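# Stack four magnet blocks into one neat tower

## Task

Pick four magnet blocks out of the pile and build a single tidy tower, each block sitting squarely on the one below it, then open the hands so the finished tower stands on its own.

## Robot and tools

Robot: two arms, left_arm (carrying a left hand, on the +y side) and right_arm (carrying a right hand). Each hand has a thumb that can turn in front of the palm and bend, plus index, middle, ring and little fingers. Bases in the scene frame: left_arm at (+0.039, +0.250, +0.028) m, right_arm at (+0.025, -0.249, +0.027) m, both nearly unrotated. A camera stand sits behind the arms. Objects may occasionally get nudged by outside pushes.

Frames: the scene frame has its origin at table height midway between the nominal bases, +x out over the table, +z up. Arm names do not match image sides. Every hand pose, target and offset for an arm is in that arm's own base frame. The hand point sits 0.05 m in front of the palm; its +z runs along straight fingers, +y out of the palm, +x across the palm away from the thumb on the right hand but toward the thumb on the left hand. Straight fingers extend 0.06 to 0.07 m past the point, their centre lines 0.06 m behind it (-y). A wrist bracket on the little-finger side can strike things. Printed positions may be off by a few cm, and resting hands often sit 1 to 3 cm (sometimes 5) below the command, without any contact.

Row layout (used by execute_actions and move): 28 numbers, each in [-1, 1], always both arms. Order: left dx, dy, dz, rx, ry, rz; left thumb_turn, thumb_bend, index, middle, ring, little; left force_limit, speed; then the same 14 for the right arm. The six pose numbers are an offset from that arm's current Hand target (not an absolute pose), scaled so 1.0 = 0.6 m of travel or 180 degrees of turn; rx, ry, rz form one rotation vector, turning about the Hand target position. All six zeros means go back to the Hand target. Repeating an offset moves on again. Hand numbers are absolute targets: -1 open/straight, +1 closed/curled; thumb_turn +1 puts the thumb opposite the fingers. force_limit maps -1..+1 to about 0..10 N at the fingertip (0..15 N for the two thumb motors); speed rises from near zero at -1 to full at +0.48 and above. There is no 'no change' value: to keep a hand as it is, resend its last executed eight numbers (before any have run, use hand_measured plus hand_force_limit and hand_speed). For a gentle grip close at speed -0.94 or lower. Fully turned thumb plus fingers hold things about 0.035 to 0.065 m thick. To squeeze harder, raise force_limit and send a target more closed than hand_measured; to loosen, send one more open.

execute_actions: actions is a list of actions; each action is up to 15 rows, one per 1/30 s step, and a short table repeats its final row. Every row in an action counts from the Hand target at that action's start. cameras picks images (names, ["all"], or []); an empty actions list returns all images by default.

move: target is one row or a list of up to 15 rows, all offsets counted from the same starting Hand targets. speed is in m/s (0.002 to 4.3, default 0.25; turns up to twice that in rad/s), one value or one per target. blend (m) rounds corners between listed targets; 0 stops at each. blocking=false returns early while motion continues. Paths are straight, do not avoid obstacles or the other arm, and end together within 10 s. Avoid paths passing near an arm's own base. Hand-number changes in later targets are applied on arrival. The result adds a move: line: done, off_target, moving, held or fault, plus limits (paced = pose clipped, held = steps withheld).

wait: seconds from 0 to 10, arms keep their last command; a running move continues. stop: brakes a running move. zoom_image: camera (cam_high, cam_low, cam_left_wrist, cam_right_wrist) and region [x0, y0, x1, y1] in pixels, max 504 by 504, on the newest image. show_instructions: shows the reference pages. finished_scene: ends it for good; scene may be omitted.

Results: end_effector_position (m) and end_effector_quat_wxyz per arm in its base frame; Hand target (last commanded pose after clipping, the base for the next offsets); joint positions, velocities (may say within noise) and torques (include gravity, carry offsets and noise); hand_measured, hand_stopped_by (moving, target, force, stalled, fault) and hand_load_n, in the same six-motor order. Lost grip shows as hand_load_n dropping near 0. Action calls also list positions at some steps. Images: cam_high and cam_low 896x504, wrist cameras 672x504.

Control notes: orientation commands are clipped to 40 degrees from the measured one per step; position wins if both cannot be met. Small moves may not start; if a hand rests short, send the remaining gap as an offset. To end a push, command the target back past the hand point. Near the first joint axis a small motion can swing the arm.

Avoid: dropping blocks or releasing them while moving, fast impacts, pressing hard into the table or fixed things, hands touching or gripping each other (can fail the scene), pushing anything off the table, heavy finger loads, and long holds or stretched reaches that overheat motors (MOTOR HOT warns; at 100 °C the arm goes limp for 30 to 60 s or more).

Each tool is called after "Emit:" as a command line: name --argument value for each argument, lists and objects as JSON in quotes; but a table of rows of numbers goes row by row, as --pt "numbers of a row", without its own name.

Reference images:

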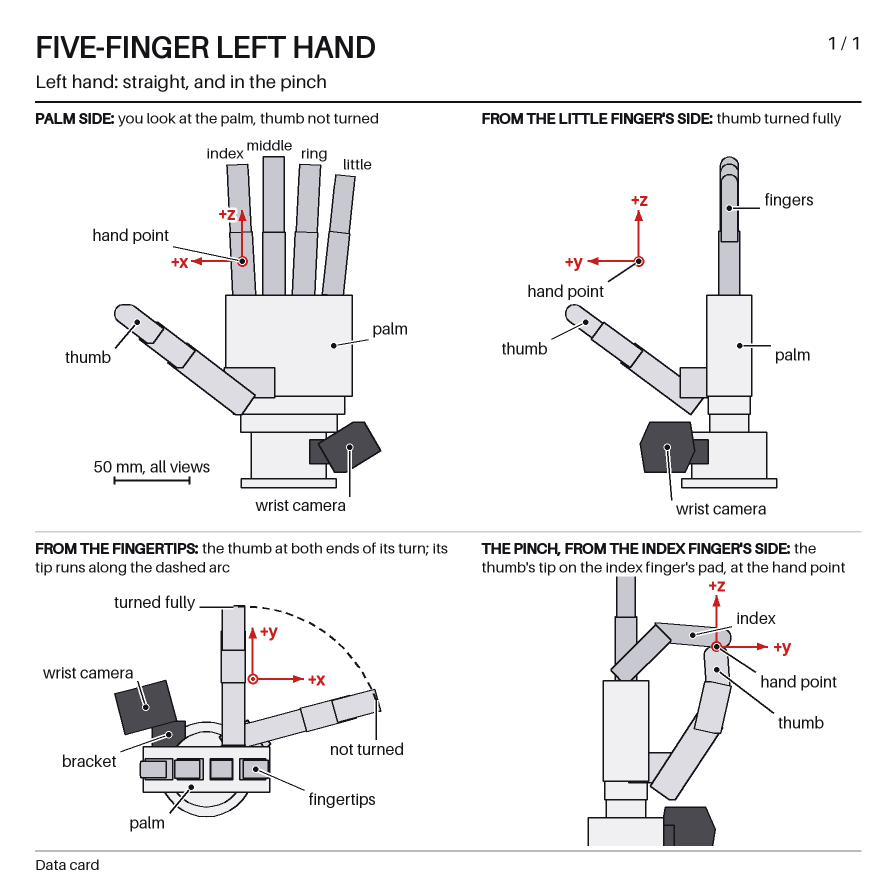

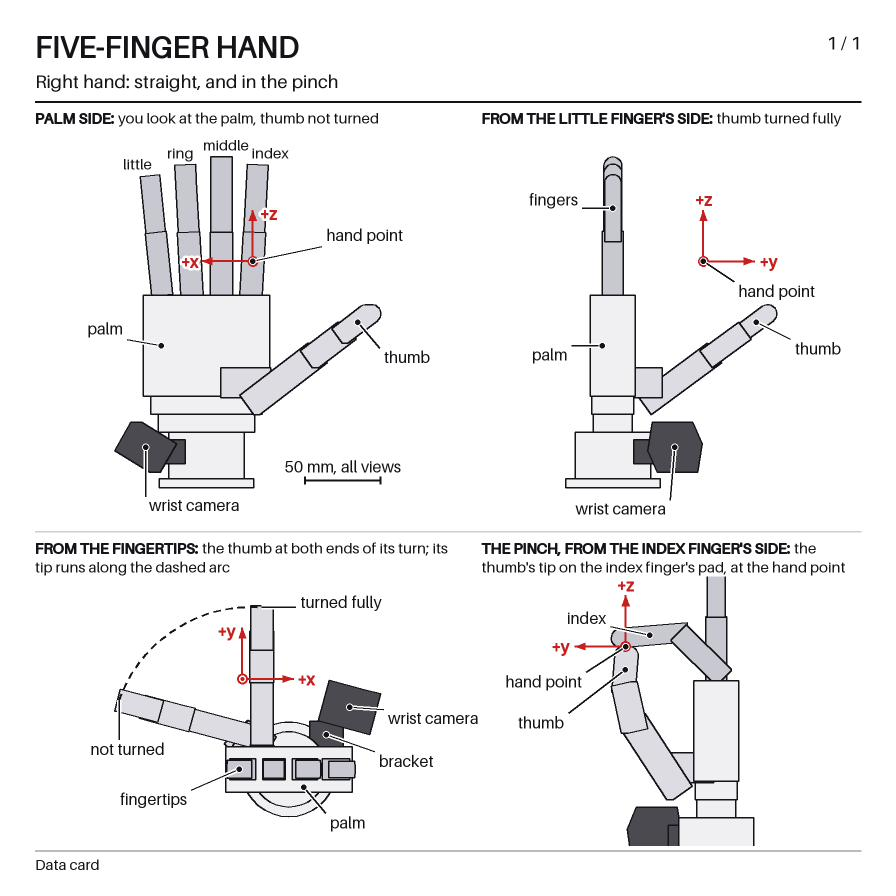

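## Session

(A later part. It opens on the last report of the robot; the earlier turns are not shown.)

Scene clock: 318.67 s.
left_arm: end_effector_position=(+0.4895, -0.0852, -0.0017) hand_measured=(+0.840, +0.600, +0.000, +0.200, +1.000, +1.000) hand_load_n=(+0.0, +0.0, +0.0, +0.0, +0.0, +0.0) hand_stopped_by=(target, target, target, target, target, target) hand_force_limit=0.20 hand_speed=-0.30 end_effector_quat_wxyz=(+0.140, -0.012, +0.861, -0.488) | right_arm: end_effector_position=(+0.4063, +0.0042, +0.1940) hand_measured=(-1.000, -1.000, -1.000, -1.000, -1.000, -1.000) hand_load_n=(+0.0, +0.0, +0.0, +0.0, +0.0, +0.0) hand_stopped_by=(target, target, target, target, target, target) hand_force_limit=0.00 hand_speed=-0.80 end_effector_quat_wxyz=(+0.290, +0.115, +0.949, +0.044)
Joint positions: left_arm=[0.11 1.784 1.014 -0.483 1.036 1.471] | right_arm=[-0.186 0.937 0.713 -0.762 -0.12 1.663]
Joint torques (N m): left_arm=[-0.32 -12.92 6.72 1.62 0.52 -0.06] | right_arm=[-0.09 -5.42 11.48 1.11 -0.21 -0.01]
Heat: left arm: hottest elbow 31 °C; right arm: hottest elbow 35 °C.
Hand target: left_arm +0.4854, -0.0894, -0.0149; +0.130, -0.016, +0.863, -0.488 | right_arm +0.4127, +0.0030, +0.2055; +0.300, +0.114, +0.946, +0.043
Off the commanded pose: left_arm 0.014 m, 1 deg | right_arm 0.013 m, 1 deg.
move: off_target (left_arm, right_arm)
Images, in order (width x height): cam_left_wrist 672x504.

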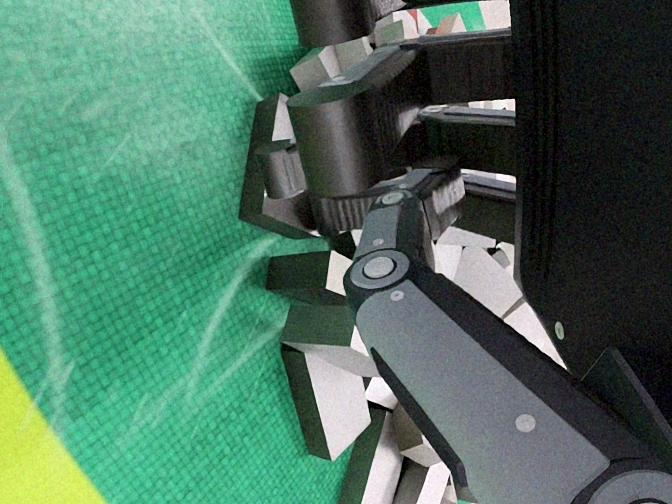

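Emit:
move --pt "0 0 0.1 0 0 0 0.84 0.6 0 0.2 1 1 0.2 -0.3 0 0 0 0 0 0 -1 -1 -1 -1 -1 -1 0 -0.8" --pt "-0.167 -0.1177 0.11 0 0 0 0.84 0.6 0 0.2 1 1 0.2 -0.3 0 0 0 0 0 0 -1 -1 -1 -1 -1 -1 0 -0.8" --pt "-0.143 -0.0527 0.11 0 0 0 0.84 0.6 0 0.2 1 1 0.2 -0.3 0 0 0 0 0 0 -1 -1 -1 -1 -1 -1 0 -0.8" --pt "-0.143 -0.0527 0.065 0 0 0 0.84 0.6 0 0.2 1 1 0.2 -0.3 0 0 0 0 0 0 -1 -1 -1 -1 -1 -1 0 -0.8" --speed 0.2 --cameras '["cam_left_wrist"]'

Emit:
zoom_image --camera "cam_left_wrist" --region '[100, 60, 400, 320]'

Scene clock: 323.73 s.
left_arm: end_effector_position=(+0.3844, -0.1233, +0.0215) hand_measured=(+0.840, +0.600, +0.000, +0.200, +1.000, +1.000) hand_load_n=(+0.5, +0.0, +0.0, +0.0, +0.0, +0.0) hand_stopped_by=(target, target, target, target, target, target) hand_force_limit=0.20 hand_speed=-0.30 end_effector_quat_wxyz=(+0.115, -0.027, +0.865, -0.489) | right_arm: end_effector_position=(+0.4063, +0.0042, +0.1940) hand_measured=(-1.000, -1.000, -1.000, -1.000, -1.000, -1.000) hand_load_n=(+0.0, +0.0, +0.0, +0.0, +0.5, +0.5) hand_stopped_by=(target, target, target, target, target, target) hand_force_limit=0.00 hand_speed=-0.80 end_effector_quat_wxyz=(+0.290, +0.115, +0.949, +0.044)
Joint positions: left_arm=[0.037 1.516 0.734 -0.417 1.009 1.339] | right_arm=[-0.186 0.937 0.713 -0.762 -0.12 1.663]
Joint torques (N m): left_arm=[0.67 -9.64 9.66 1.66 0.77 0.18] | right_arm=[-0.32 -5.3 11.41 1.03 -0.19 -0.03]
Heat: left arm: hottest elbow 31 °C; right arm: hottest elbow 35 °C.
Hand target: left_arm +0.3996, -0.1210, +0.0241; +0.130, -0.016, +0.863, -0.489 | right_arm +0.4127, +0.0030, +0.2055; +0.300, +0.114, +0.946, +0.043
Off the commanded pose: left_arm 0.016 m, 2 deg | right_arm 0.013 m, 1 deg.
move: off_target (left_arm, right_arm)
Images, in order (width x height): cam_left_wrist 672x504.

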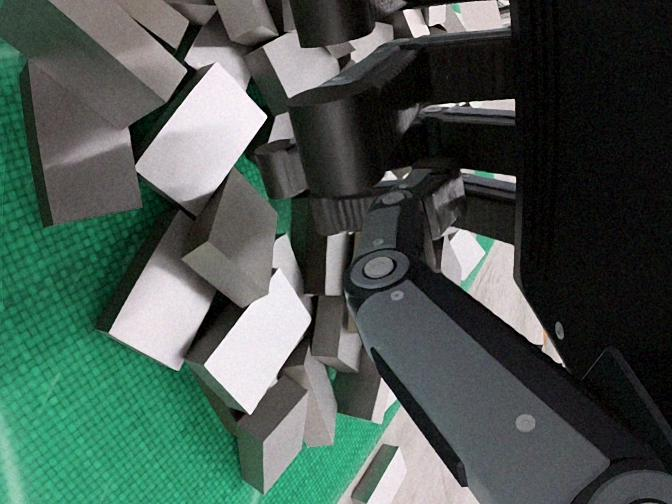

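Scaled by 1.680 from the camera's 672x504 image, which has a finer 960x720 frame.

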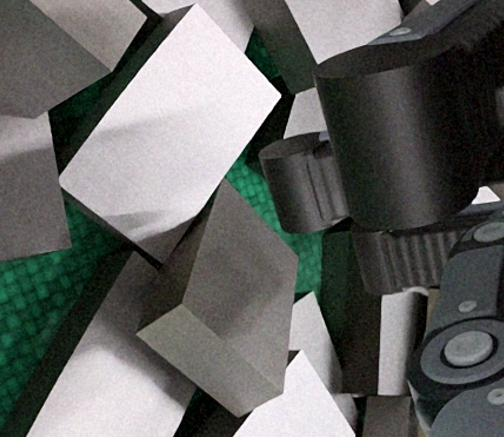

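Emit:
move --pt "0 -0.014 -0.01 0 0 0 0.84 0.6 0 0.2 1 1 0.2 -0.3 0 0 0 0 0 0 -1 -1 -1 -1 -1 -1 0 -0.8" --pt "0 -0.014 -0.044 0 0 0 0.84 0.6 0 0.2 1 1 0.2 -0.3 0 0 0 0 0 0 -1 -1 -1 -1 -1 -1 0 -0.8" --speed 0.07 --cameras '["cam_left_wrist"]'

Emit:
zoom_image --camera "cam_left_wrist" --region '[140, 60, 400, 320]'

Scene clock: 326.27 s.
left_arm: end_effector_position=(+0.4032, -0.1248, +0.0056) hand_measured=(+0.840, +0.600, +0.000, +0.200, +1.000, +1.000) hand_load_n=(+0.0, +0.0, +0.0, +0.0, +0.5, +0.0) hand_stopped_by=(target, target, target, target, target, target) hand_force_limit=0.20 hand_speed=-0.30 end_effector_quat_wxyz=(+0.139, -0.013, +0.862, -0.488) | right_arm: end_effector_position=(+0.4063, +0.0042, +0.1940) hand_measured=(-1.000, -1.000, -1.000, -1.000, -1.000, -1.000) hand_load_n=(-0.5, +0.0, +0.0, +0.0, +0.0, +0.0) hand_stopped_by=(target, target, target, target, target, target) hand_force_limit=0.00 hand_speed=-0.80 end_effector_quat_wxyz=(+0.290, +0.115, +0.949, +0.044)
Joint positions: left_arm=[0.031 1.574 0.734 -0.296 1.006 1.33] | right_arm=[-0.186 0.937 0.713 -0.762 -0.12 1.663]
Joint torques (N m): left_arm=[-0.5 -9.93 6.63 1.74 0.49 -0.11] | right_arm=[-0.5 -5.19 11.3 1.07 -0.21 -0.02]
Heat: left arm: hottest elbow 31 °C; right arm: hottest elbow 35 °C.
Hand target: left_arm +0.3996, -0.1295, -0.0024; +0.130, -0.016, +0.863, -0.489 | right_arm +0.4127, +0.0030, +0.2055; +0.300, +0.114, +0.946, +0.043
Off the commanded pose: left_arm 0.010 m, 1 deg | right_arm 0.013 m, 1 deg.
move: off_target (right_arm)
Images, in order (width x height): cam_left_wrist 672x504.

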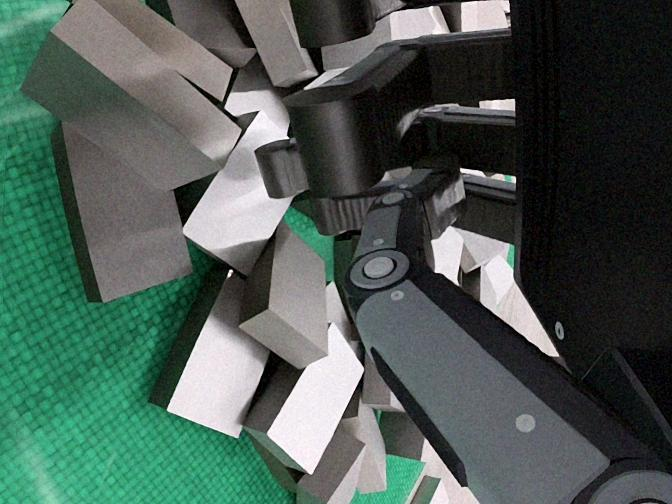

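Scaled by 1.938 from the camera's 672x504 image, which has a finer 960x720 frame.

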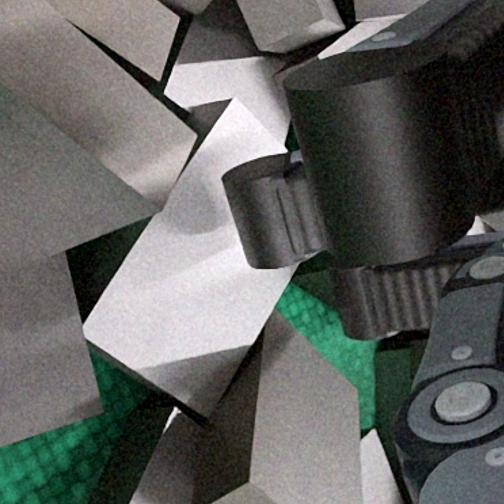

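Emit:
move --pt "-0.02 0.02 0.006 0 0 0 0.84 0.6 0 0.2 1 1 0.2 -0.3 0 0 0 0 0 0 -1 -1 -1 -1 -1 -1 0 -0.8" --pt "-0.02 0.12 0.006 0 0 0 0.84 0.6 0 0.2 1 1 0.2 -0.3 0 0 0 0 0 0 -1 -1 -1 -1 -1 -1 0 -0.8" --speed 0.08 --blend '[0.005,0]' --cameras '["cam_left_wrist"]'

Scene clock: 328.50 s.
left_arm: end_effector_position=(+0.3692, -0.0681, +0.0009) hand_measured=(+0.840, +0.600, +0.000, +0.200, +1.000, +1.000) hand_load_n=(+0.0, +0.0, +1.5, +0.0, +0.5, +0.0) hand_stopped_by=(target, target, target, target, target, target) hand_force_limit=0.20 hand_speed=-0.30 end_effector_quat_wxyz=(+0.118, -0.022, +0.861, -0.495) | right_arm: end_effector_position=(+0.4063, +0.0042, +0.1940) hand_measured=(-1.000, -1.000, -1.000, -1.000, -1.000, -1.000) hand_load_n=(+0.0, -0.5, +0.0, +0.0, +0.0, +0.0) hand_stopped_by=(target, target, target, target, target, target) hand_force_limit=0.00 hand_speed=-0.80 end_effector_quat_wxyz=(+0.290, +0.115, +0.949, +0.044)
Joint positions: left_arm=[0.199 1.58 0.745 -0.625 1.064 1.653] | right_arm=[-0.186 0.937 0.713 -0.762 -0.12 1.663]
Joint torques (N m): left_arm=[1.38 -8.94 10.59 0.24 0.36 0.3] | right_arm=[-0.03 -5.19 11.43 1.11 -0.21 -0.02]
Heat: left arm: hottest elbow 31 °C; right arm: hottest elbow 35 °C.
Hand target: left_arm +0.3877, -0.0575, +0.0013; +0.130, -0.016, +0.863, -0.488 | right_arm +0.4127, +0.0030, +0.2055; +0.300, +0.114, +0.946, +0.043
Off the commanded pose: left_arm 0.021 m, 2 deg | right_arm 0.013 m, 1 deg.
move: off_target (left_arm, right_arm)
Images, in order (width x height): cam_left_wrist 672x504.

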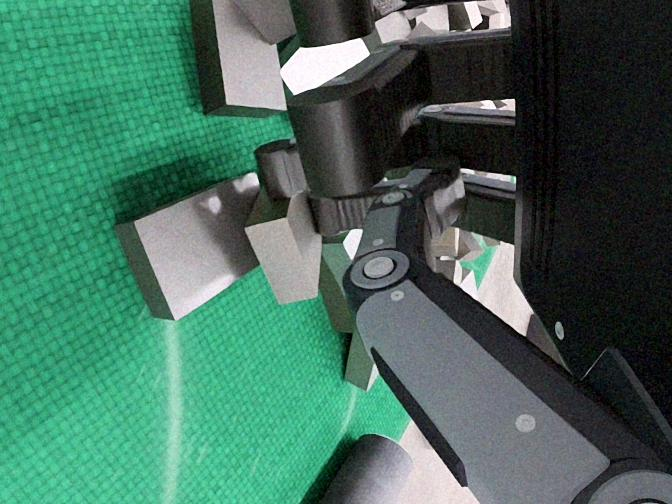

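Emit:
move --pt "0 -0.03 0.02 0 0 0 0.84 0.6 0 0.2 1 1 0.2 -0.3 0 0 0 0 0 0 -1 -1 -1 -1 -1 -1 0 -0.8" --pt "0.02 -0.05 0.12 0 0 0 0.84 0.6 0 0.2 1 1 0.2 -0.3 0 0 0 0 0 0 -1 -1 -1 -1 -1 -1 0 -0.8" --speed 0.15 --blend '[0.005,0]' --cameras '["cam_left_wrist"]'

Emit:
zoom_image --camera "cam_left_wrist" --region '[80, 60, 440, 360]'

Scene clock: 330.00 s.
left_arm: end_effector_position=(+0.3821, -0.0859, +0.0548) hand_measured=(+0.840, +0.600, +0.000, +0.200, +1.000, +1.000) hand_load_n=(+0.0, +0.0, +0.0, +0.0, +0.0, +0.0) hand_stopped_by=(target, target, target, target, target, target) hand_force_limit=0.20 hand_speed=-0.30 end_effector_quat_wxyz=(+0.117, -0.026, +0.863, -0.491) | right_arm: end_effector_position=(+0.4063, +0.0042, +0.1940) hand_measured=(-1.000, -1.000, -1.000, -1.000, -1.000, -1.000) hand_load_n=(+0.0, +0.0, +0.0, +0.0, +0.0, +0.0) hand_stopped_by=(target, target, target, target, target, target) hand_force_limit=0.00 hand_speed=-0.80 end_effector_quat_wxyz=(+0.290, +0.115, +0.949, +0.044)
Joint positions: left_arm=[0.141 1.467 0.804 -0.693 1.044 1.529] | right_arm=[-0.186 0.937 0.713 -0.762 -0.12 1.663]
Joint torques (N m): left_arm=[-0.44 -11.4 12.26 0.39 0.55 -0.12] | right_arm=[-0.15 -5.25 11.32 1.09 -0.17 -0.03]
Heat: left arm: hottest elbow 31 °C; right arm: hottest elbow 35 °C.
Hand target: left_arm +0.3997, -0.0874, +0.0732; +0.130, -0.016, +0.863, -0.489 | right_arm +0.4127, +0.0030, +0.2055; +0.300, +0.114, +0.946, +0.043
Off the commanded pose: left_arm 0.026 m, 2 deg | right_arm 0.013 m, 1 deg.
move: off_target (left_arm, right_arm)
Images, in order (width x height): cam_left_wrist 672x504.

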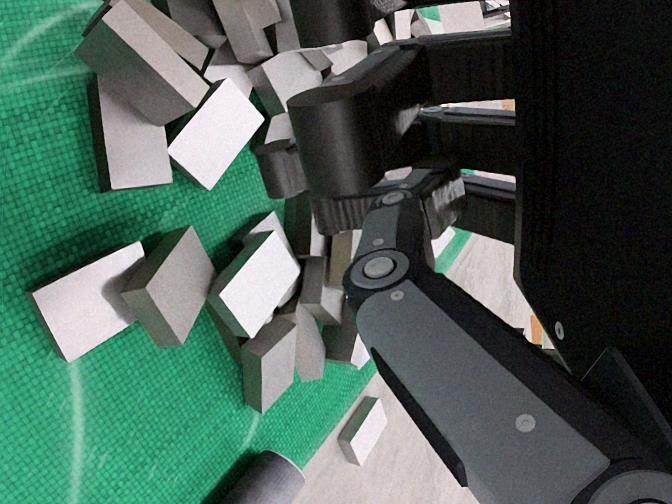

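Scaled by 1.400 from the camera's 672x504 image, which has a finer 960x720 frame.

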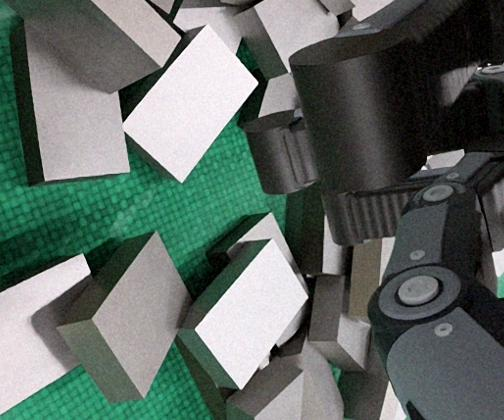

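Emit:
zoom_image --camera "cam_left_wrist" --region '[20, 210, 240, 380]'

Scaled by 2.291 from the camera's 672x504 image, which has a finer 960x720 frame.

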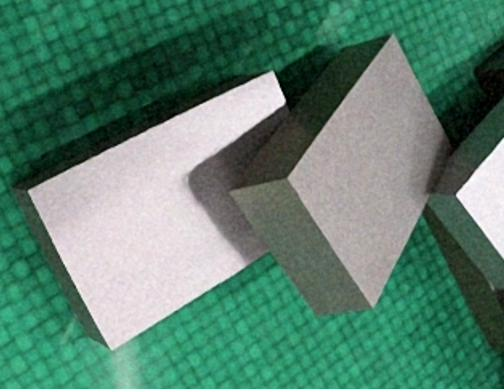

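Emit:
move --pt "-0.0303 -0.0127 0.05 -0.0233 -0.0267 0.4417 1.0 -0.47 -0.2 -0.2 1 1 0.2 0 0 0 0 0 0 0 -1 -1 -1 -1 -1 -1 0 -0.8" --pt "-0.0303 0.0563 -0.035 -0.0233 -0.0267 0.4417 1.0 -0.47 -0.2 -0.2 1 1 0.2 0 0 0 0 0 0 0 -1 -1 -1 -1 -1 -1 0 -0.8" --speed '[0.4,0.2]' --blend '[0.005,0]' --cameras '["cam_left_wrist","cam_low"]'

Emit:
zoom_image --camera "cam_left_wrist" --region '[60, 60, 400, 340]'

Scene clock: 335.73 s.
left_arm: end_effector_position=(+0.3802, -0.0580, +0.0553) hand_measured=(+1.000, -0.470, -0.200, -0.200, +1.000, +1.000) hand_load_n=(+0.0, +0.0, +0.0, +0.0, +0.0, +0.0) hand_stopped_by=(target, target, target, target, target, target) hand_force_limit=0.20 hand_speed=0.00 end_effector_quat_wxyz=(+0.441, -0.552, +0.629, -0.325) | right_arm: end_effector_position=(+0.4063, +0.0042, +0.1940) hand_measured=(-1.000, -1.000, -1.000, -1.000, -1.000, -1.000) hand_load_n=(+0.0, +0.0, +0.0, +0.0, +0.0, +0.0) hand_stopped_by=(target, target, target, target, target, target) hand_force_limit=0.00 hand_speed=-0.80 end_effector_quat_wxyz=(+0.290, +0.115, +0.949, +0.044)
Joint positions: left_arm=[-0.23 1.062 0.275 0.356 -0.288 0.087] | right_arm=[-0.186 0.937 0.713 -0.762 -0.12 1.663]
Joint torques (N m): left_arm=[1.14 -3.72 8.18 2.92 -0.04 0.19] | right_arm=[-0.26 -5.3 11.4 1.02 -0.2 -0.02]
Heat: left arm: hottest elbow 31 °C; right arm: hottest elbow 35 °C.
Hand target: left_arm +0.3815, -0.0537, +0.0522; +0.445, -0.549, +0.630, -0.321 | right_arm +0.4127, +0.0030, +0.2055; +0.300, +0.114, +0.946, +0.043
Off the commanded pose: left_arm 0.006 m, 1 deg | right_arm 0.013 m, 1 deg.
move: off_target (right_arm)
Images, in order (width x height): cam_low 896x504, cam_left_wrist 672x504.

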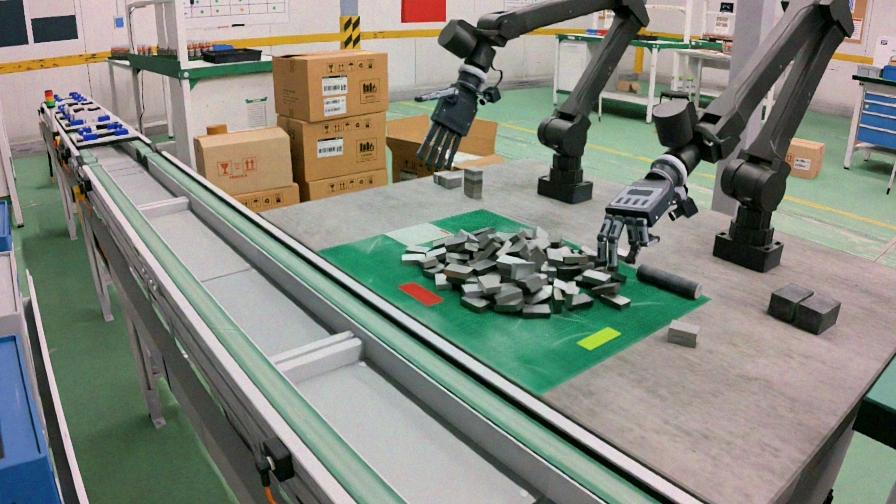

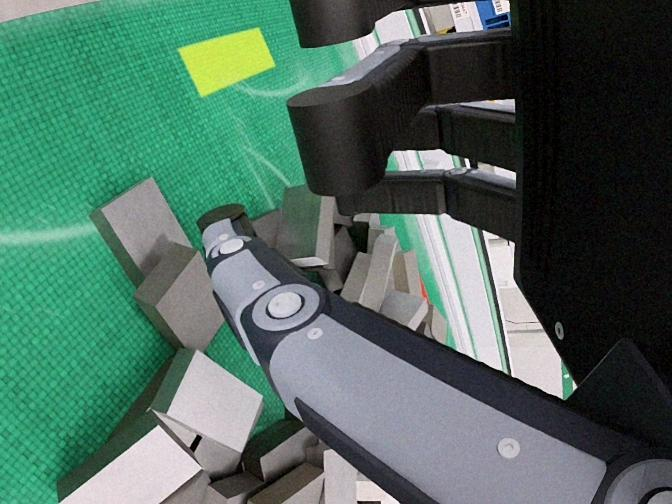

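Scaled by 1.482 from the camera's 672x504 image, which has a finer 960x720 frame.

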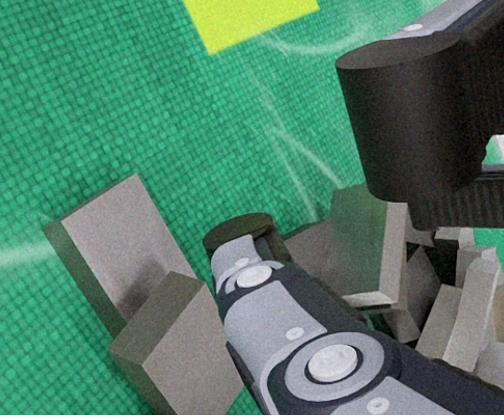

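Emit:
move --pt "-0.0075 -0.06 0.05 0 0 -0.0278 1.0 -0.47 -0.2 -0.2 1 1 0.2 0 0 0 0 0 0 0 -1 -1 -1 -1 -1 -1 0 -0.8" --pt "-0.0075 0.0095 0.0 0 0 -0.0278 1.0 -0.47 -0.2 -0.2 1 1 0.2 0 0 0 0 0 0 0 -1 -1 -1 -1 -1 -1 0 -0.8" --pt "-0.0075 0.0095 -0.065 0 0 -0.0278 1.0 -0.47 -0.2 -0.2 1 1 0.2 0 0 0 0 0 0 0 -1 -1 -1 -1 -1 -1 0 -0.8" --speed '[0.2,0.2,0.1]' --blend '[0.005,0,0]' --cameras '["cam_left_wrist"]'

Emit:
zoom_image --camera "cam_left_wrist" --region '[60, 60, 400, 340]'

Scene clock: 339.13 s.
left_arm: end_effector_position=(+0.3780, -0.0527, +0.0173) hand_measured=(+1.000, -0.470, -0.200, -0.200, +1.000, +1.000) hand_load_n=(+0.0, +0.0, +0.0, +0.0, +0.0, +0.0) hand_stopped_by=(target, target, target, target, target, target) hand_force_limit=0.20 hand_speed=0.00 end_effector_quat_wxyz=(+0.427, -0.523, +0.652, -0.345) | right_arm: end_effector_position=(+0.4063, +0.0042, +0.1940) hand_measured=(-1.000, -1.000, -1.000, -1.000, -1.000, -1.000) hand_load_n=(+0.0, +0.0, +0.0, +0.0, +0.0, +0.0) hand_stopped_by=(target, target, target, target, target, target) hand_force_limit=0.00 hand_speed=-0.80 end_effector_quat_wxyz=(+0.290, +0.115, +0.949, +0.044)
Joint positions: left_arm=[-0.152 1.237 0.214 0.611 -0.137 0.156] | right_arm=[-0.186 0.937 0.713 -0.762 -0.12 1.663]
Joint torques (N m): left_arm=[1.14 -4.48 6.15 2.93 0.02 0.2] | right_arm=[-0.26 -5.42 11.43 0.98 -0.22 0]
Heat: left arm: hottest elbow 31 °C; right arm: hottest elbow 35 °C.
Hand target: left_arm +0.3770, -0.0479, +0.0133; +0.431, -0.521, +0.653, -0.340 | right_arm +0.4127, +0.0030, +0.2055; +0.300, +0.114, +0.946, +0.043
Off the commanded pose: left_arm 0.006 m, 1 deg | right_arm 0.013 m, 1 deg.
move: off_target (right_arm)
Images, in order (width x height): cam_left_wrist 672x504.

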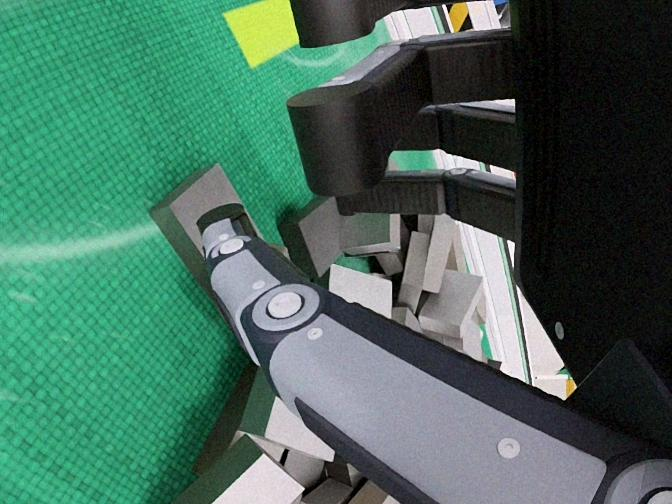

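Scaled by 1.482 from the camera's 672x504 image, which has a finer 960x720 frame.

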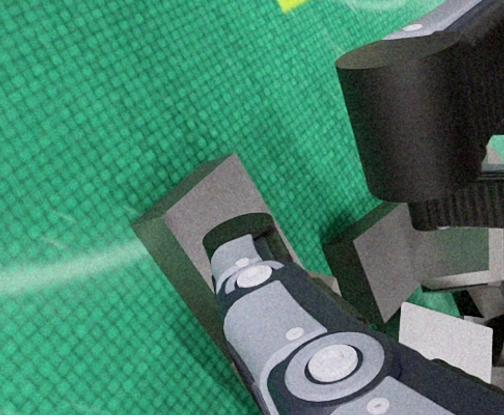

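Emit:
zoom_image --camera "cam_left_wrist" --region '[130, 140, 290, 280]'

Scaled by 3.150 from the camera's 672x504 image, which has a finer 960x720 frame.

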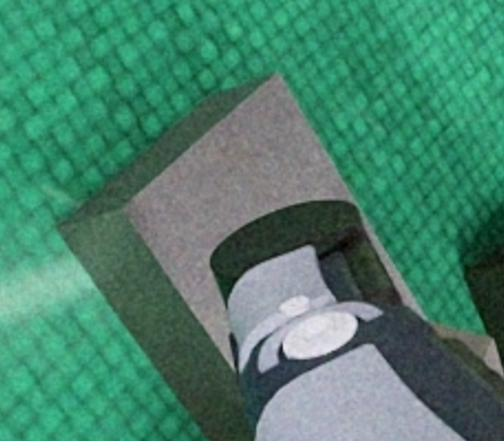

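Emit:
move --pt "-0.006 0.0 0.068 0 0 0 1.0 -0.47 -0.2 -0.2 1 1 0.2 0 0 0 0 0 0 0 -1 -1 -1 -1 -1 -1 0 -0.8" --pt "-0.006 0.0 0.0 0 0 0 1.0 -0.47 -0.2 -0.2 1 1 0.2 0 0 0 0 0 0 0 -1 -1 -1 -1 -1 -1 0 -0.8" --speed '[0.2,0.12]' --cameras '["cam_left_wrist"]'

Emit:
zoom_image --camera "cam_left_wrist" --region '[130, 120, 310, 280]'

Scene clock: 342.60 s.
left_arm: end_effector_position=(+0.3743, -0.0521, +0.0169) hand_measured=(+1.000, -0.470, -0.200, -0.200, +1.000, +1.000) hand_load_n=(+0.0, +0.0, +0.0, +0.0, +0.0, +0.0) hand_stopped_by=(target, target, target, target, target, target) hand_force_limit=0.20 hand_speed=0.00 end_effector_quat_wxyz=(+0.427, -0.523, +0.652, -0.344) | right_arm: end_effector_position=(+0.4063, +0.0042, +0.1940) hand_measured=(-1.000, -1.000, -1.000, -1.000, -1.000, -1.000) hand_load_n=(+0.0, +0.0, +0.0, +0.0, +0.0, +0.5) hand_stopped_by=(target, target, target, target, target, target) hand_force_limit=0.00 hand_speed=-0.80 end_effector_quat_wxyz=(+0.290, +0.115, +0.949, +0.044)
Joint positions: left_arm=[-0.152 1.225 0.204 0.607 -0.137 0.156] | right_arm=[-0.186 0.937 0.713 -0.762 -0.12 1.663]
Joint torques (N m): left_arm=[0.97 -4.37 6.19 2.97 -0.08 0.19] | right_arm=[-0.15 -5.42 11.45 1.1 -0.21 -0.01]
Heat: left arm: hottest elbow 31 °C; right arm: hottest elbow 35 °C.
Hand target: left_arm +0.3734, -0.0479, +0.0132; +0.431, -0.521, +0.653, -0.340 | right_arm +0.4127, +0.0030, +0.2055; +0.300, +0.114, +0.946, +0.043
Off the commanded pose: left_arm 0.006 m, 1 deg | right_arm 0.013 m, 1 deg.
move: off_target (right_arm)
Images, in order (width x height): cam_left_wrist 672x504.

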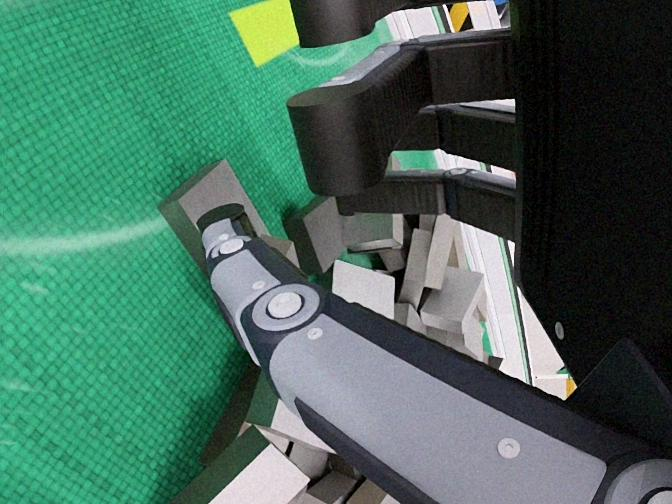

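Scaled by 2.800 from the camera's 672x504 image, which has a finer 960x720 frame.

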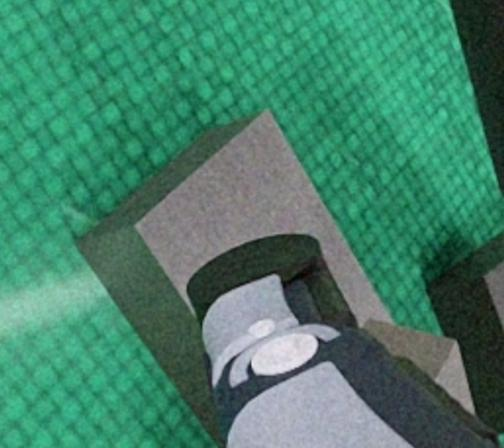

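Emit:
move --pt "0 0 -0.0495 0 0 0 1.0 -0.47 -0.2 -0.2 1 1 0.2 0 0 0 0 0 0 0 -1 -1 -1 -1 -1 -1 0 -0.8" --pt "0 0 -0.0495 0 0 0 1.0 -0.4 0.3 0.3 1 1 0.1 -0.85 0 0 0 0 0 0 -1 -1 -1 -1 -1 -1 0 -0.8" --speed '[0.08,0.08]' --cameras '["cam_left_wrist","cam_low"]'

Emit:
zoom_image --camera "cam_left_wrist" --region '[130, 120, 310, 280]'

Scene clock: 344.97 s.
left_arm: end_effector_position=(+0.3757, -0.0523, -0.0122) hand_measured=(+1.000, -0.404, +0.020, +0.018, +1.000, +1.000) hand_load_n=(-2.0, +9.0, +5.0, +8.0, +0.0, +0.0) hand_stopped_by=(target, force, force, force, target, target) hand_force_limit=0.10 hand_speed=-0.85 end_effector_quat_wxyz=(+0.428, -0.523, +0.651, -0.346) | right_arm: end_effector_position=(+0.4063, +0.0042, +0.1940) hand_measured=(-1.000, -1.000, -1.000, -1.000, -1.000, -1.000) hand_load_n=(+0.0, +0.0, +0.0, +0.0, +0.0, +0.0) hand_stopped_by=(target, target, target, target, target, target) hand_force_limit=0.00 hand_speed=-0.80 end_effector_quat_wxyz=(+0.290, +0.115, +0.949, +0.044)
Joint positions: left_arm=[-0.152 1.422 0.185 0.828 -0.137 0.156] | right_arm=[-0.186 0.937 0.713 -0.762 -0.12 1.663]
Joint torques (N m): left_arm=[0.97 -5.42 4.3 2.85 -0.07 0.18] | right_arm=[-0.03 -5.25 11.4 1.1 -0.22 -0.01]
Heat: left arm: hottest elbow 31 °C; right arm: hottest elbow 35 °C.
Hand target: left_arm +0.3733, -0.0479, -0.0165; +0.431, -0.521, +0.653, -0.340 | right_arm +0.4127, +0.0030, +0.2055; +0.300, +0.114, +0.946, +0.043
Off the commanded pose: left_arm 0.007 m, 1 deg | right_arm 0.013 m, 1 deg.
move: off_target (right_arm)
Images, in order (width x height): cam_low 896x504, cam_left_wrist 672x504.

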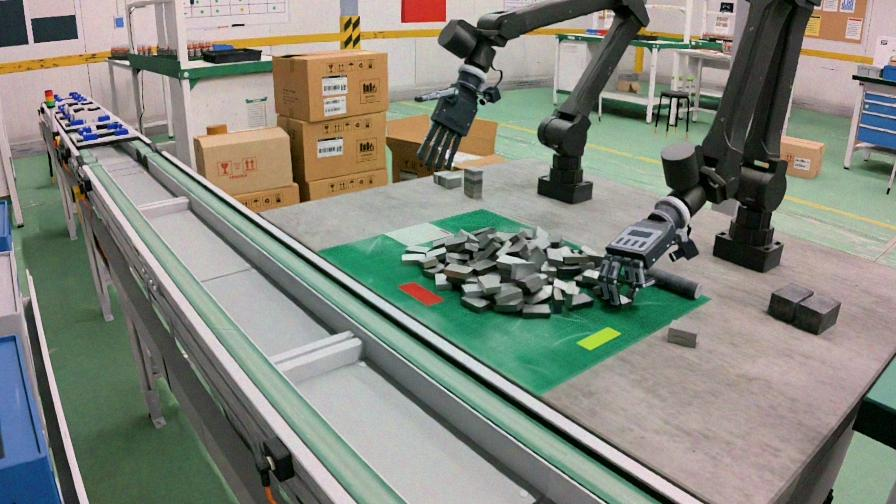

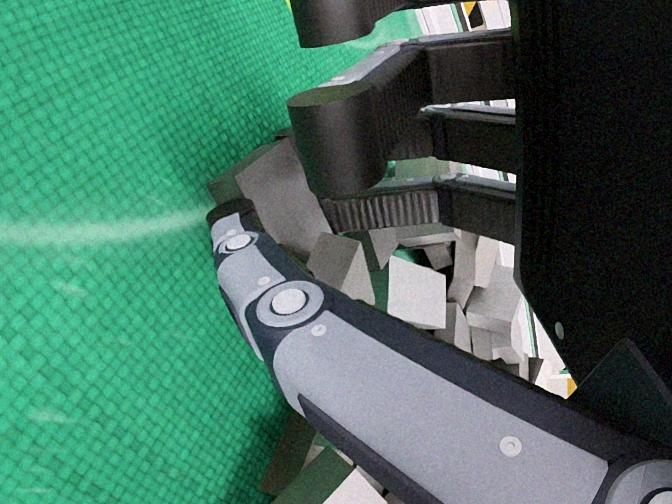

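Scaled by 2.800 from the camera's 672x504 image, which has a finer 960x720 frame.

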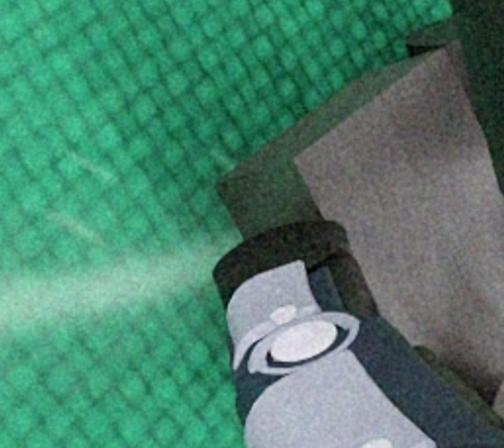

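Emit:
move --pt "0 0 0.03 0 0 0 1.0 -0.4 0.3 0.3 1 1 0.1 -0.85 0 0 0 0 0 0 -1 -1 -1 -1 -1 -1 0 -0.8" --pt "0.02 0.02 0.15 0 0 0.03 1.0 -0.4 0.3 0.3 1 1 0.1 -0.85 0 0 0 0 0 0 -1 -1 -1 -1 -1 -1 0 -0.8" --pt "0.034 0.18 0.15 0 0 0.15 1.0 -0.4 0.3 0.3 1 1 0.1 -0.85 0 0 0 0 0 0 -1 -1 -1 -1 -1 -1 0 -0.8" --pt "0.034 0.237 0.12 0 0 0.15 1.0 -0.4 0.3 0.3 1 1 0.1 -0.85 0 0 0 0 0 0 -1 -1 -1 -1 -1 -1 0 -0.8" --speed '[0.08,0.15,0.2,0.15]' --blend '[0.005,0.02,0.02,0]' --cameras '["cam_left_wrist","cam_low"]'

Emit:
zoom_image --camera "cam_left_wrist" --region '[80, 80, 360, 300]'

Emit:
zoom_image --camera "cam_low" --region '[630, 270, 740, 370]'

Scene clock: 348.37 s.
left_arm: end_effector_position=(+0.3677, +0.0854, +0.0335) hand_measured=(+1.000, -0.404, +0.020, +0.018, +1.000, +1.000) hand_load_n=(-2.0, +10.0, +4.0, +8.0, +0.0, +0.0) hand_stopped_by=(target, force, force, force, target, target) hand_force_limit=0.10 hand_speed=-0.85 end_effector_quat_wxyz=(-0.477, +0.670, -0.526, +0.217) | right_arm: end_effector_position=(+0.4063, +0.0042, +0.1940) hand_measured=(-1.000, -1.000, -1.000, -1.000, -1.000, -1.000) hand_load_n=(+0.0, +0.0, +0.0, +0.0, +0.0, +0.0) hand_stopped_by=(target, target, target, target, target, target) hand_force_limit=0.00 hand_speed=-0.80 end_effector_quat_wxyz=(+0.290, +0.115, +0.949, +0.044)
Joint positions: left_arm=[0.144 1.116 0.271 0.354 -0.297 0.084] | right_arm=[-0.186 0.937 0.713 -0.762 -0.12 1.663]
Joint torques (N m): left_arm=[1.08 -4.01 12.44 3.07 -0.08 0.19] | right_arm=[-0.15 -5.19 11.48 1.01 -0.21 -0.02]
Heat: left arm: hottest elbow 31 °C; right arm: hottest elbow 36 °C.
Hand target: left_arm +0.3938, +0.0942, +0.0555; -0.498, +0.659, -0.514, +0.230 | right_arm +0.4127, +0.0030, +0.2055; +0.300, +0.114, +0.946, +0.043
Off the commanded pose: left_arm 0.035 m, 3 deg | right_arm 0.013 m, 1 deg.
move: off_target (left_arm, right_arm); blend cut to 0.0193 m at target 3
Images, in order (width x height): cam_low 896x504, cam_left_wrist 672x504.

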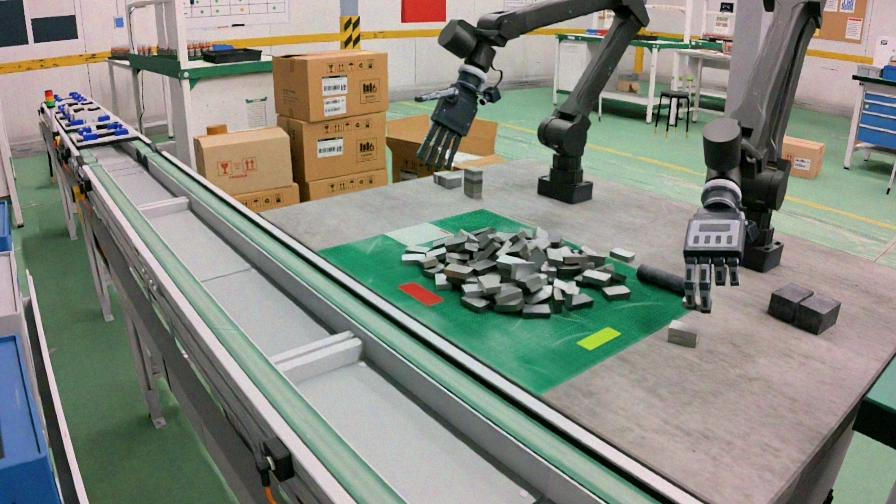

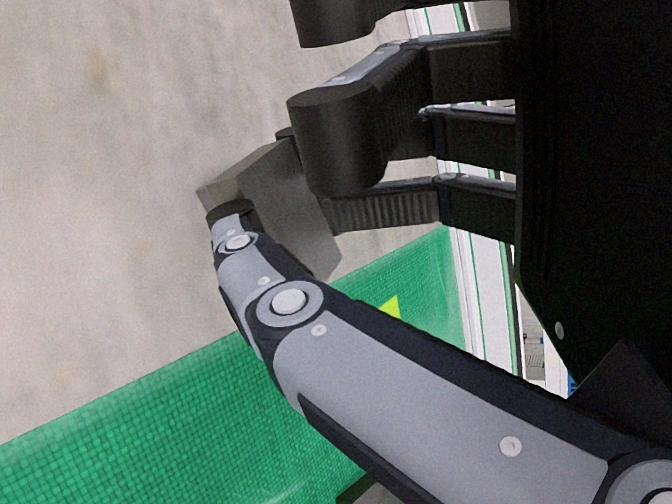

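Scaled by 1.800 from the camera's 672x504 image, which has a finer 960x720 frame.

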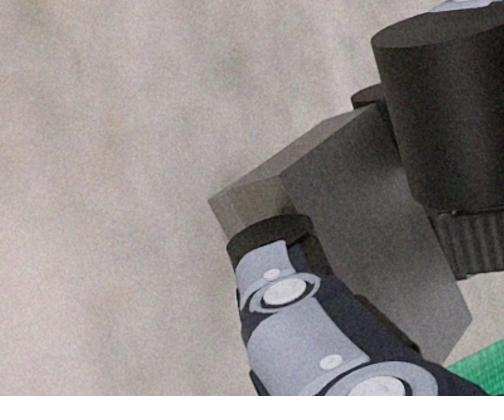

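Scaled by 4.582 from the camera's 896x504 image, which has a finer 1280x720 frame.

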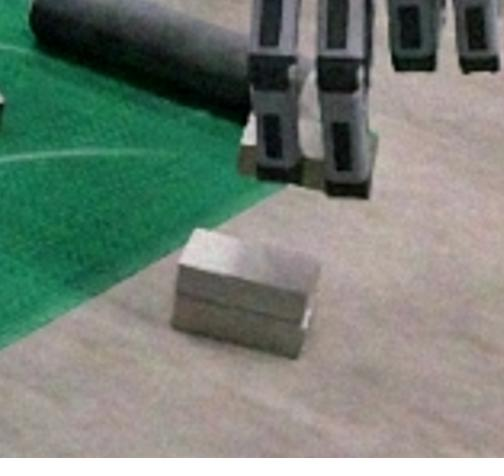

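Emit:
move --pt "0 -0.05 0.1 0 0 0 1.0 -0.4 0.3 0.3 1 1 0.1 -0.85 0 0 0 0 0 0 -1 -1 -1 -1 -1 -1 0 -0.8" --pt "0 0 0.1 0 0 0 1.0 -0.4 0.3 0.3 1 1 0.1 -0.85 0 0 0 0 0 0 -1 -1 -1 -1 -1 -1 0 -0.8" --pt "0 0 -0.0215 0 0 0 1.0 -0.4 0.3 0.3 1 1 0.1 -0.85 0 0 0 0 0 0 -1 -1 -1 -1 -1 -1 0 -0.8" --speed '[0.2,0.2,0.15]' --blend '[0.005,0,0]' --cameras '["cam_left_wrist","cam_low"]'

Emit:
zoom_image --camera "cam_left_wrist" --region '[80, 80, 360, 300]'

Emit:
zoom_image --camera "cam_low" --region '[630, 270, 740, 370]'

Scene clock: 351.07 s.
left_arm: end_effector_position=(+0.3913, +0.0893, +0.0416) hand_measured=(+1.000, -0.404, +0.020, +0.018, +1.000, +1.000) hand_load_n=(-1.5, +10.0, +4.0, +7.5, +0.0, +0.0) hand_stopped_by=(target, force, force, force, target, target) hand_force_limit=0.10 hand_speed=-0.85 end_effector_quat_wxyz=(-0.491, +0.663, -0.516, +0.231) | right_arm: end_effector_position=(+0.4063, +0.0042, +0.1940) hand_measured=(-1.000, -1.000, -1.000, -1.000, -1.000, -1.000) hand_load_n=(+0.0, -0.5, +0.0, +0.0, +0.0, +0.0) hand_stopped_by=(target, target, target, target, target, target) hand_force_limit=0.00 hand_speed=-0.80 end_effector_quat_wxyz=(+0.290, +0.115, +0.949, +0.044)
Joint positions: left_arm=[0.146 1.183 0.306 0.432 -0.296 0.084] | right_arm=[-0.186 0.937 0.713 -0.762 -0.12 1.663]
Joint torques (N m): left_arm=[1.08 -5.13 7.88 3.08 -0.07 0.18] | right_arm=[-0.32 -5.19 11.49 1.03 -0.21 -0.03]
Heat: left arm: hottest elbow 31 °C; right arm: hottest elbow 36 °C.
Hand target: left_arm +0.3939, +0.0942, +0.0427; -0.498, +0.659, -0.514, +0.231 | right_arm +0.4127, +0.0030, +0.2055; +0.300, +0.114, +0.946, +0.043
Off the commanded pose: left_arm 0.006 m, 1 deg | right_arm 0.013 m, 1 deg.
move: off_target (right_arm)
Images, in order (width x height): cam_low 896x504, cam_left_wrist 672x504.

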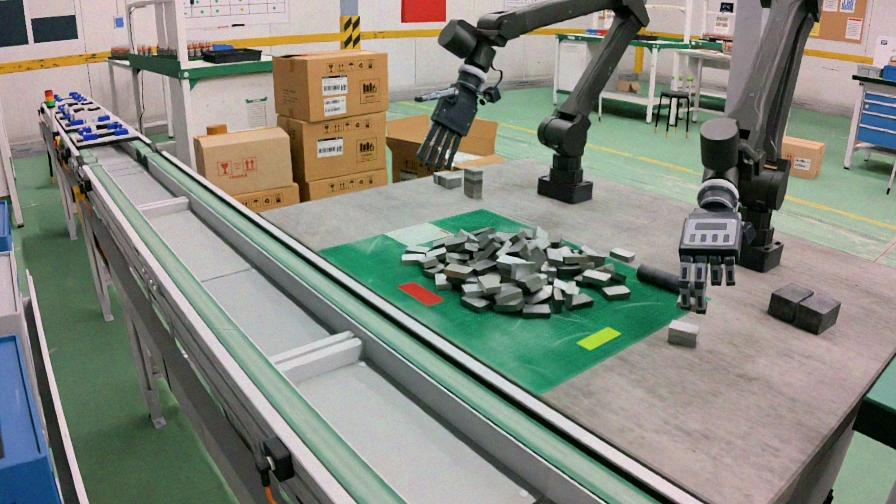

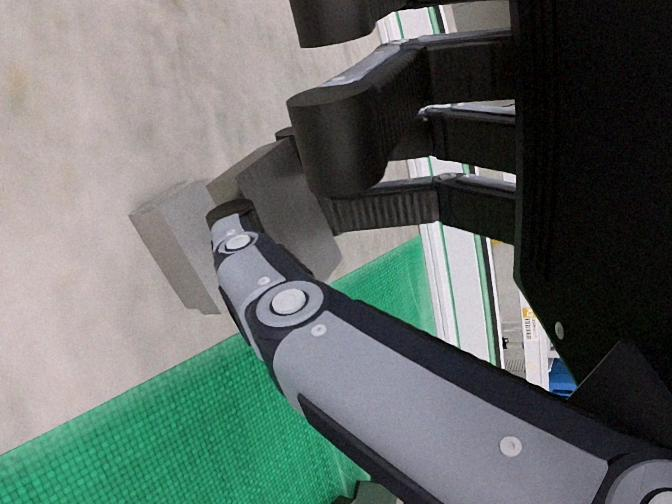

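Scaled by 1.800 from the camera's 672x504 image, which has a finer 960x720 frame.

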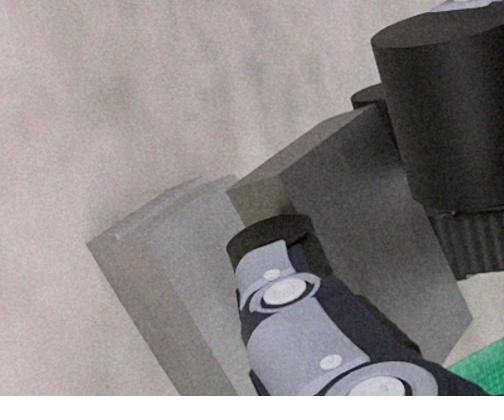

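Scaled by 4.582 from the camera's 896x504 image, which has a finer 1280x720 frame.

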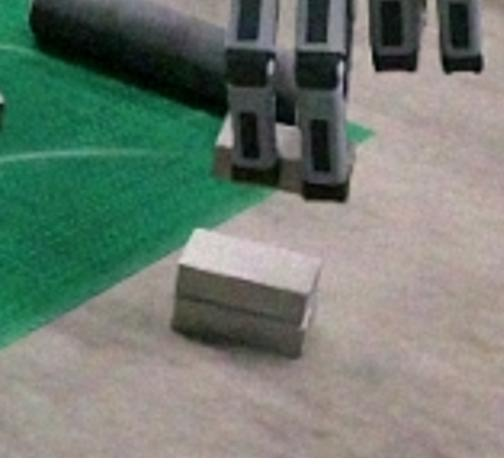

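Emit:
move --pt "0.001 0 -0.048 0 0 0 1.0 -0.4 0.3 0.3 1 1 0.1 -0.85 0 0 0 0 0 0 -1 -1 -1 -1 -1 -1 0 -0.8" --speed 0.1 --cameras '["cam_left_wrist","cam_low"]'

Emit:
zoom_image --camera "cam_left_wrist" --region '[120, 90, 320, 250]'

Emit:
zoom_image --camera "cam_low" --region '[655, 300, 715, 358]'

Scene clock: 352.67 s.
left_arm: end_effector_position=(+0.3936, +0.0897, +0.0140) hand_measured=(+1.000, -0.404, +0.020, +0.018, +1.000, +1.000) hand_load_n=(-1.5, +10.0, +4.0, +7.5, +0.0, +0.0) hand_stopped_by=(target, force, force, force, target, target) hand_force_limit=0.10 hand_speed=-0.85 end_effector_quat_wxyz=(-0.492, +0.663, -0.515, +0.231) | right_arm: end_effector_position=(+0.4063, +0.0042, +0.1940) hand_measured=(-1.000, -1.000, -1.000, -1.000, -1.000, -1.000) hand_load_n=(+0.0, +0.0, +0.0, +0.0, +0.0, +0.0) hand_stopped_by=(target, target, target, target, target, target) hand_force_limit=0.00 hand_speed=-0.80 end_effector_quat_wxyz=(+0.290, +0.115, +0.949, +0.044)
Joint positions: left_arm=[0.146 1.321 0.281 0.598 -0.296 0.084] | right_arm=[-0.186 0.937 0.713 -0.762 -0.12 1.663]
Joint torques (N m): left_arm=[1.03 -5.83 6.37 3.15 -0.08 0.18] | right_arm=[-0.21 -5.48 11.41 1.14 -0.19 -0.01]
Heat: left arm: hottest elbow 31 °C; right arm: hottest elbow 36 °C.
Hand target: left_arm +0.3945, +0.0942, +0.0139; -0.498, +0.659, -0.514, +0.230 | right_arm +0.4127, +0.0030, +0.2055; +0.300, +0.114, +0.946, +0.043
Off the commanded pose: left_arm 0.005 m, 1 deg | right_arm 0.013 m, 1 deg.
move: off_target (right_arm)
Images, in order (width x height): cam_low 896x504, cam_left_wrist 672x504.

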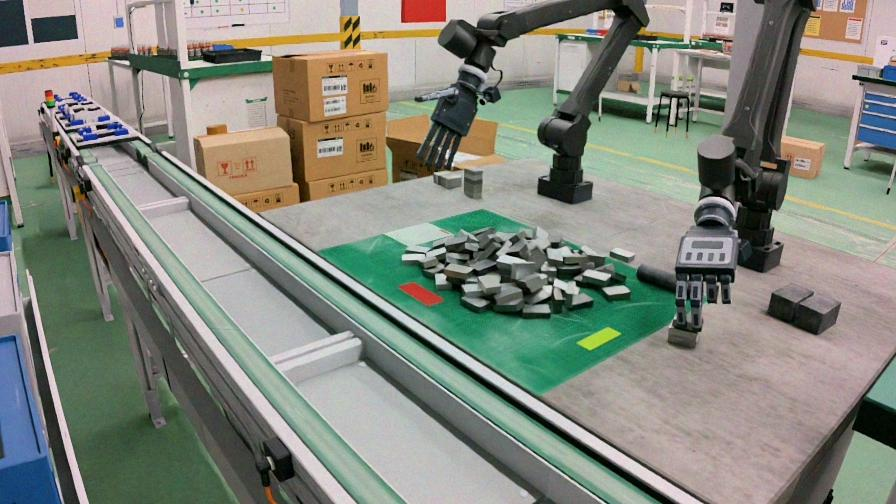

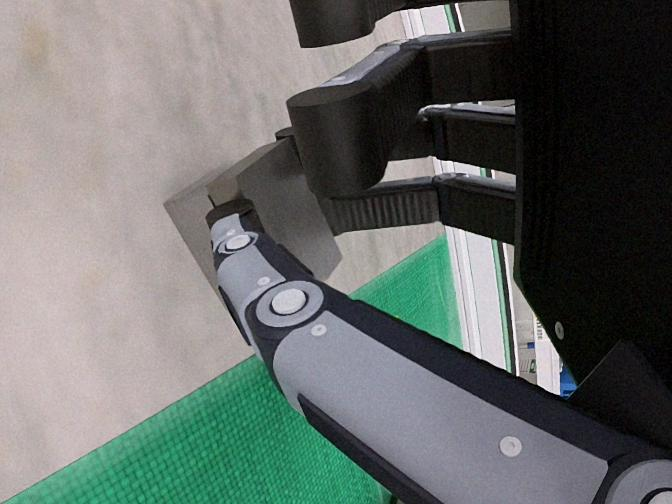

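Scaled by 2.520 from the camera's 672x504 image, which has a finer 960x720 frame.

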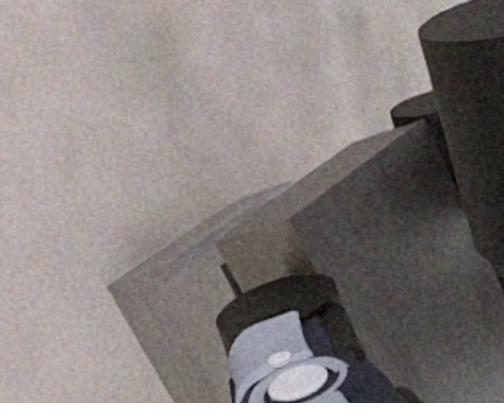

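Scaled by 8.400 from the camera's 896x504 image, which has a finer 1280x720 frame.

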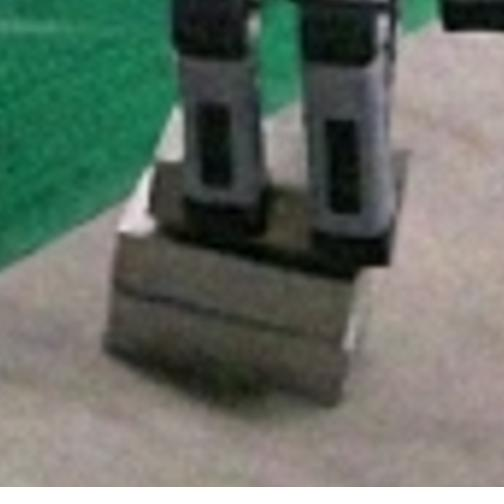

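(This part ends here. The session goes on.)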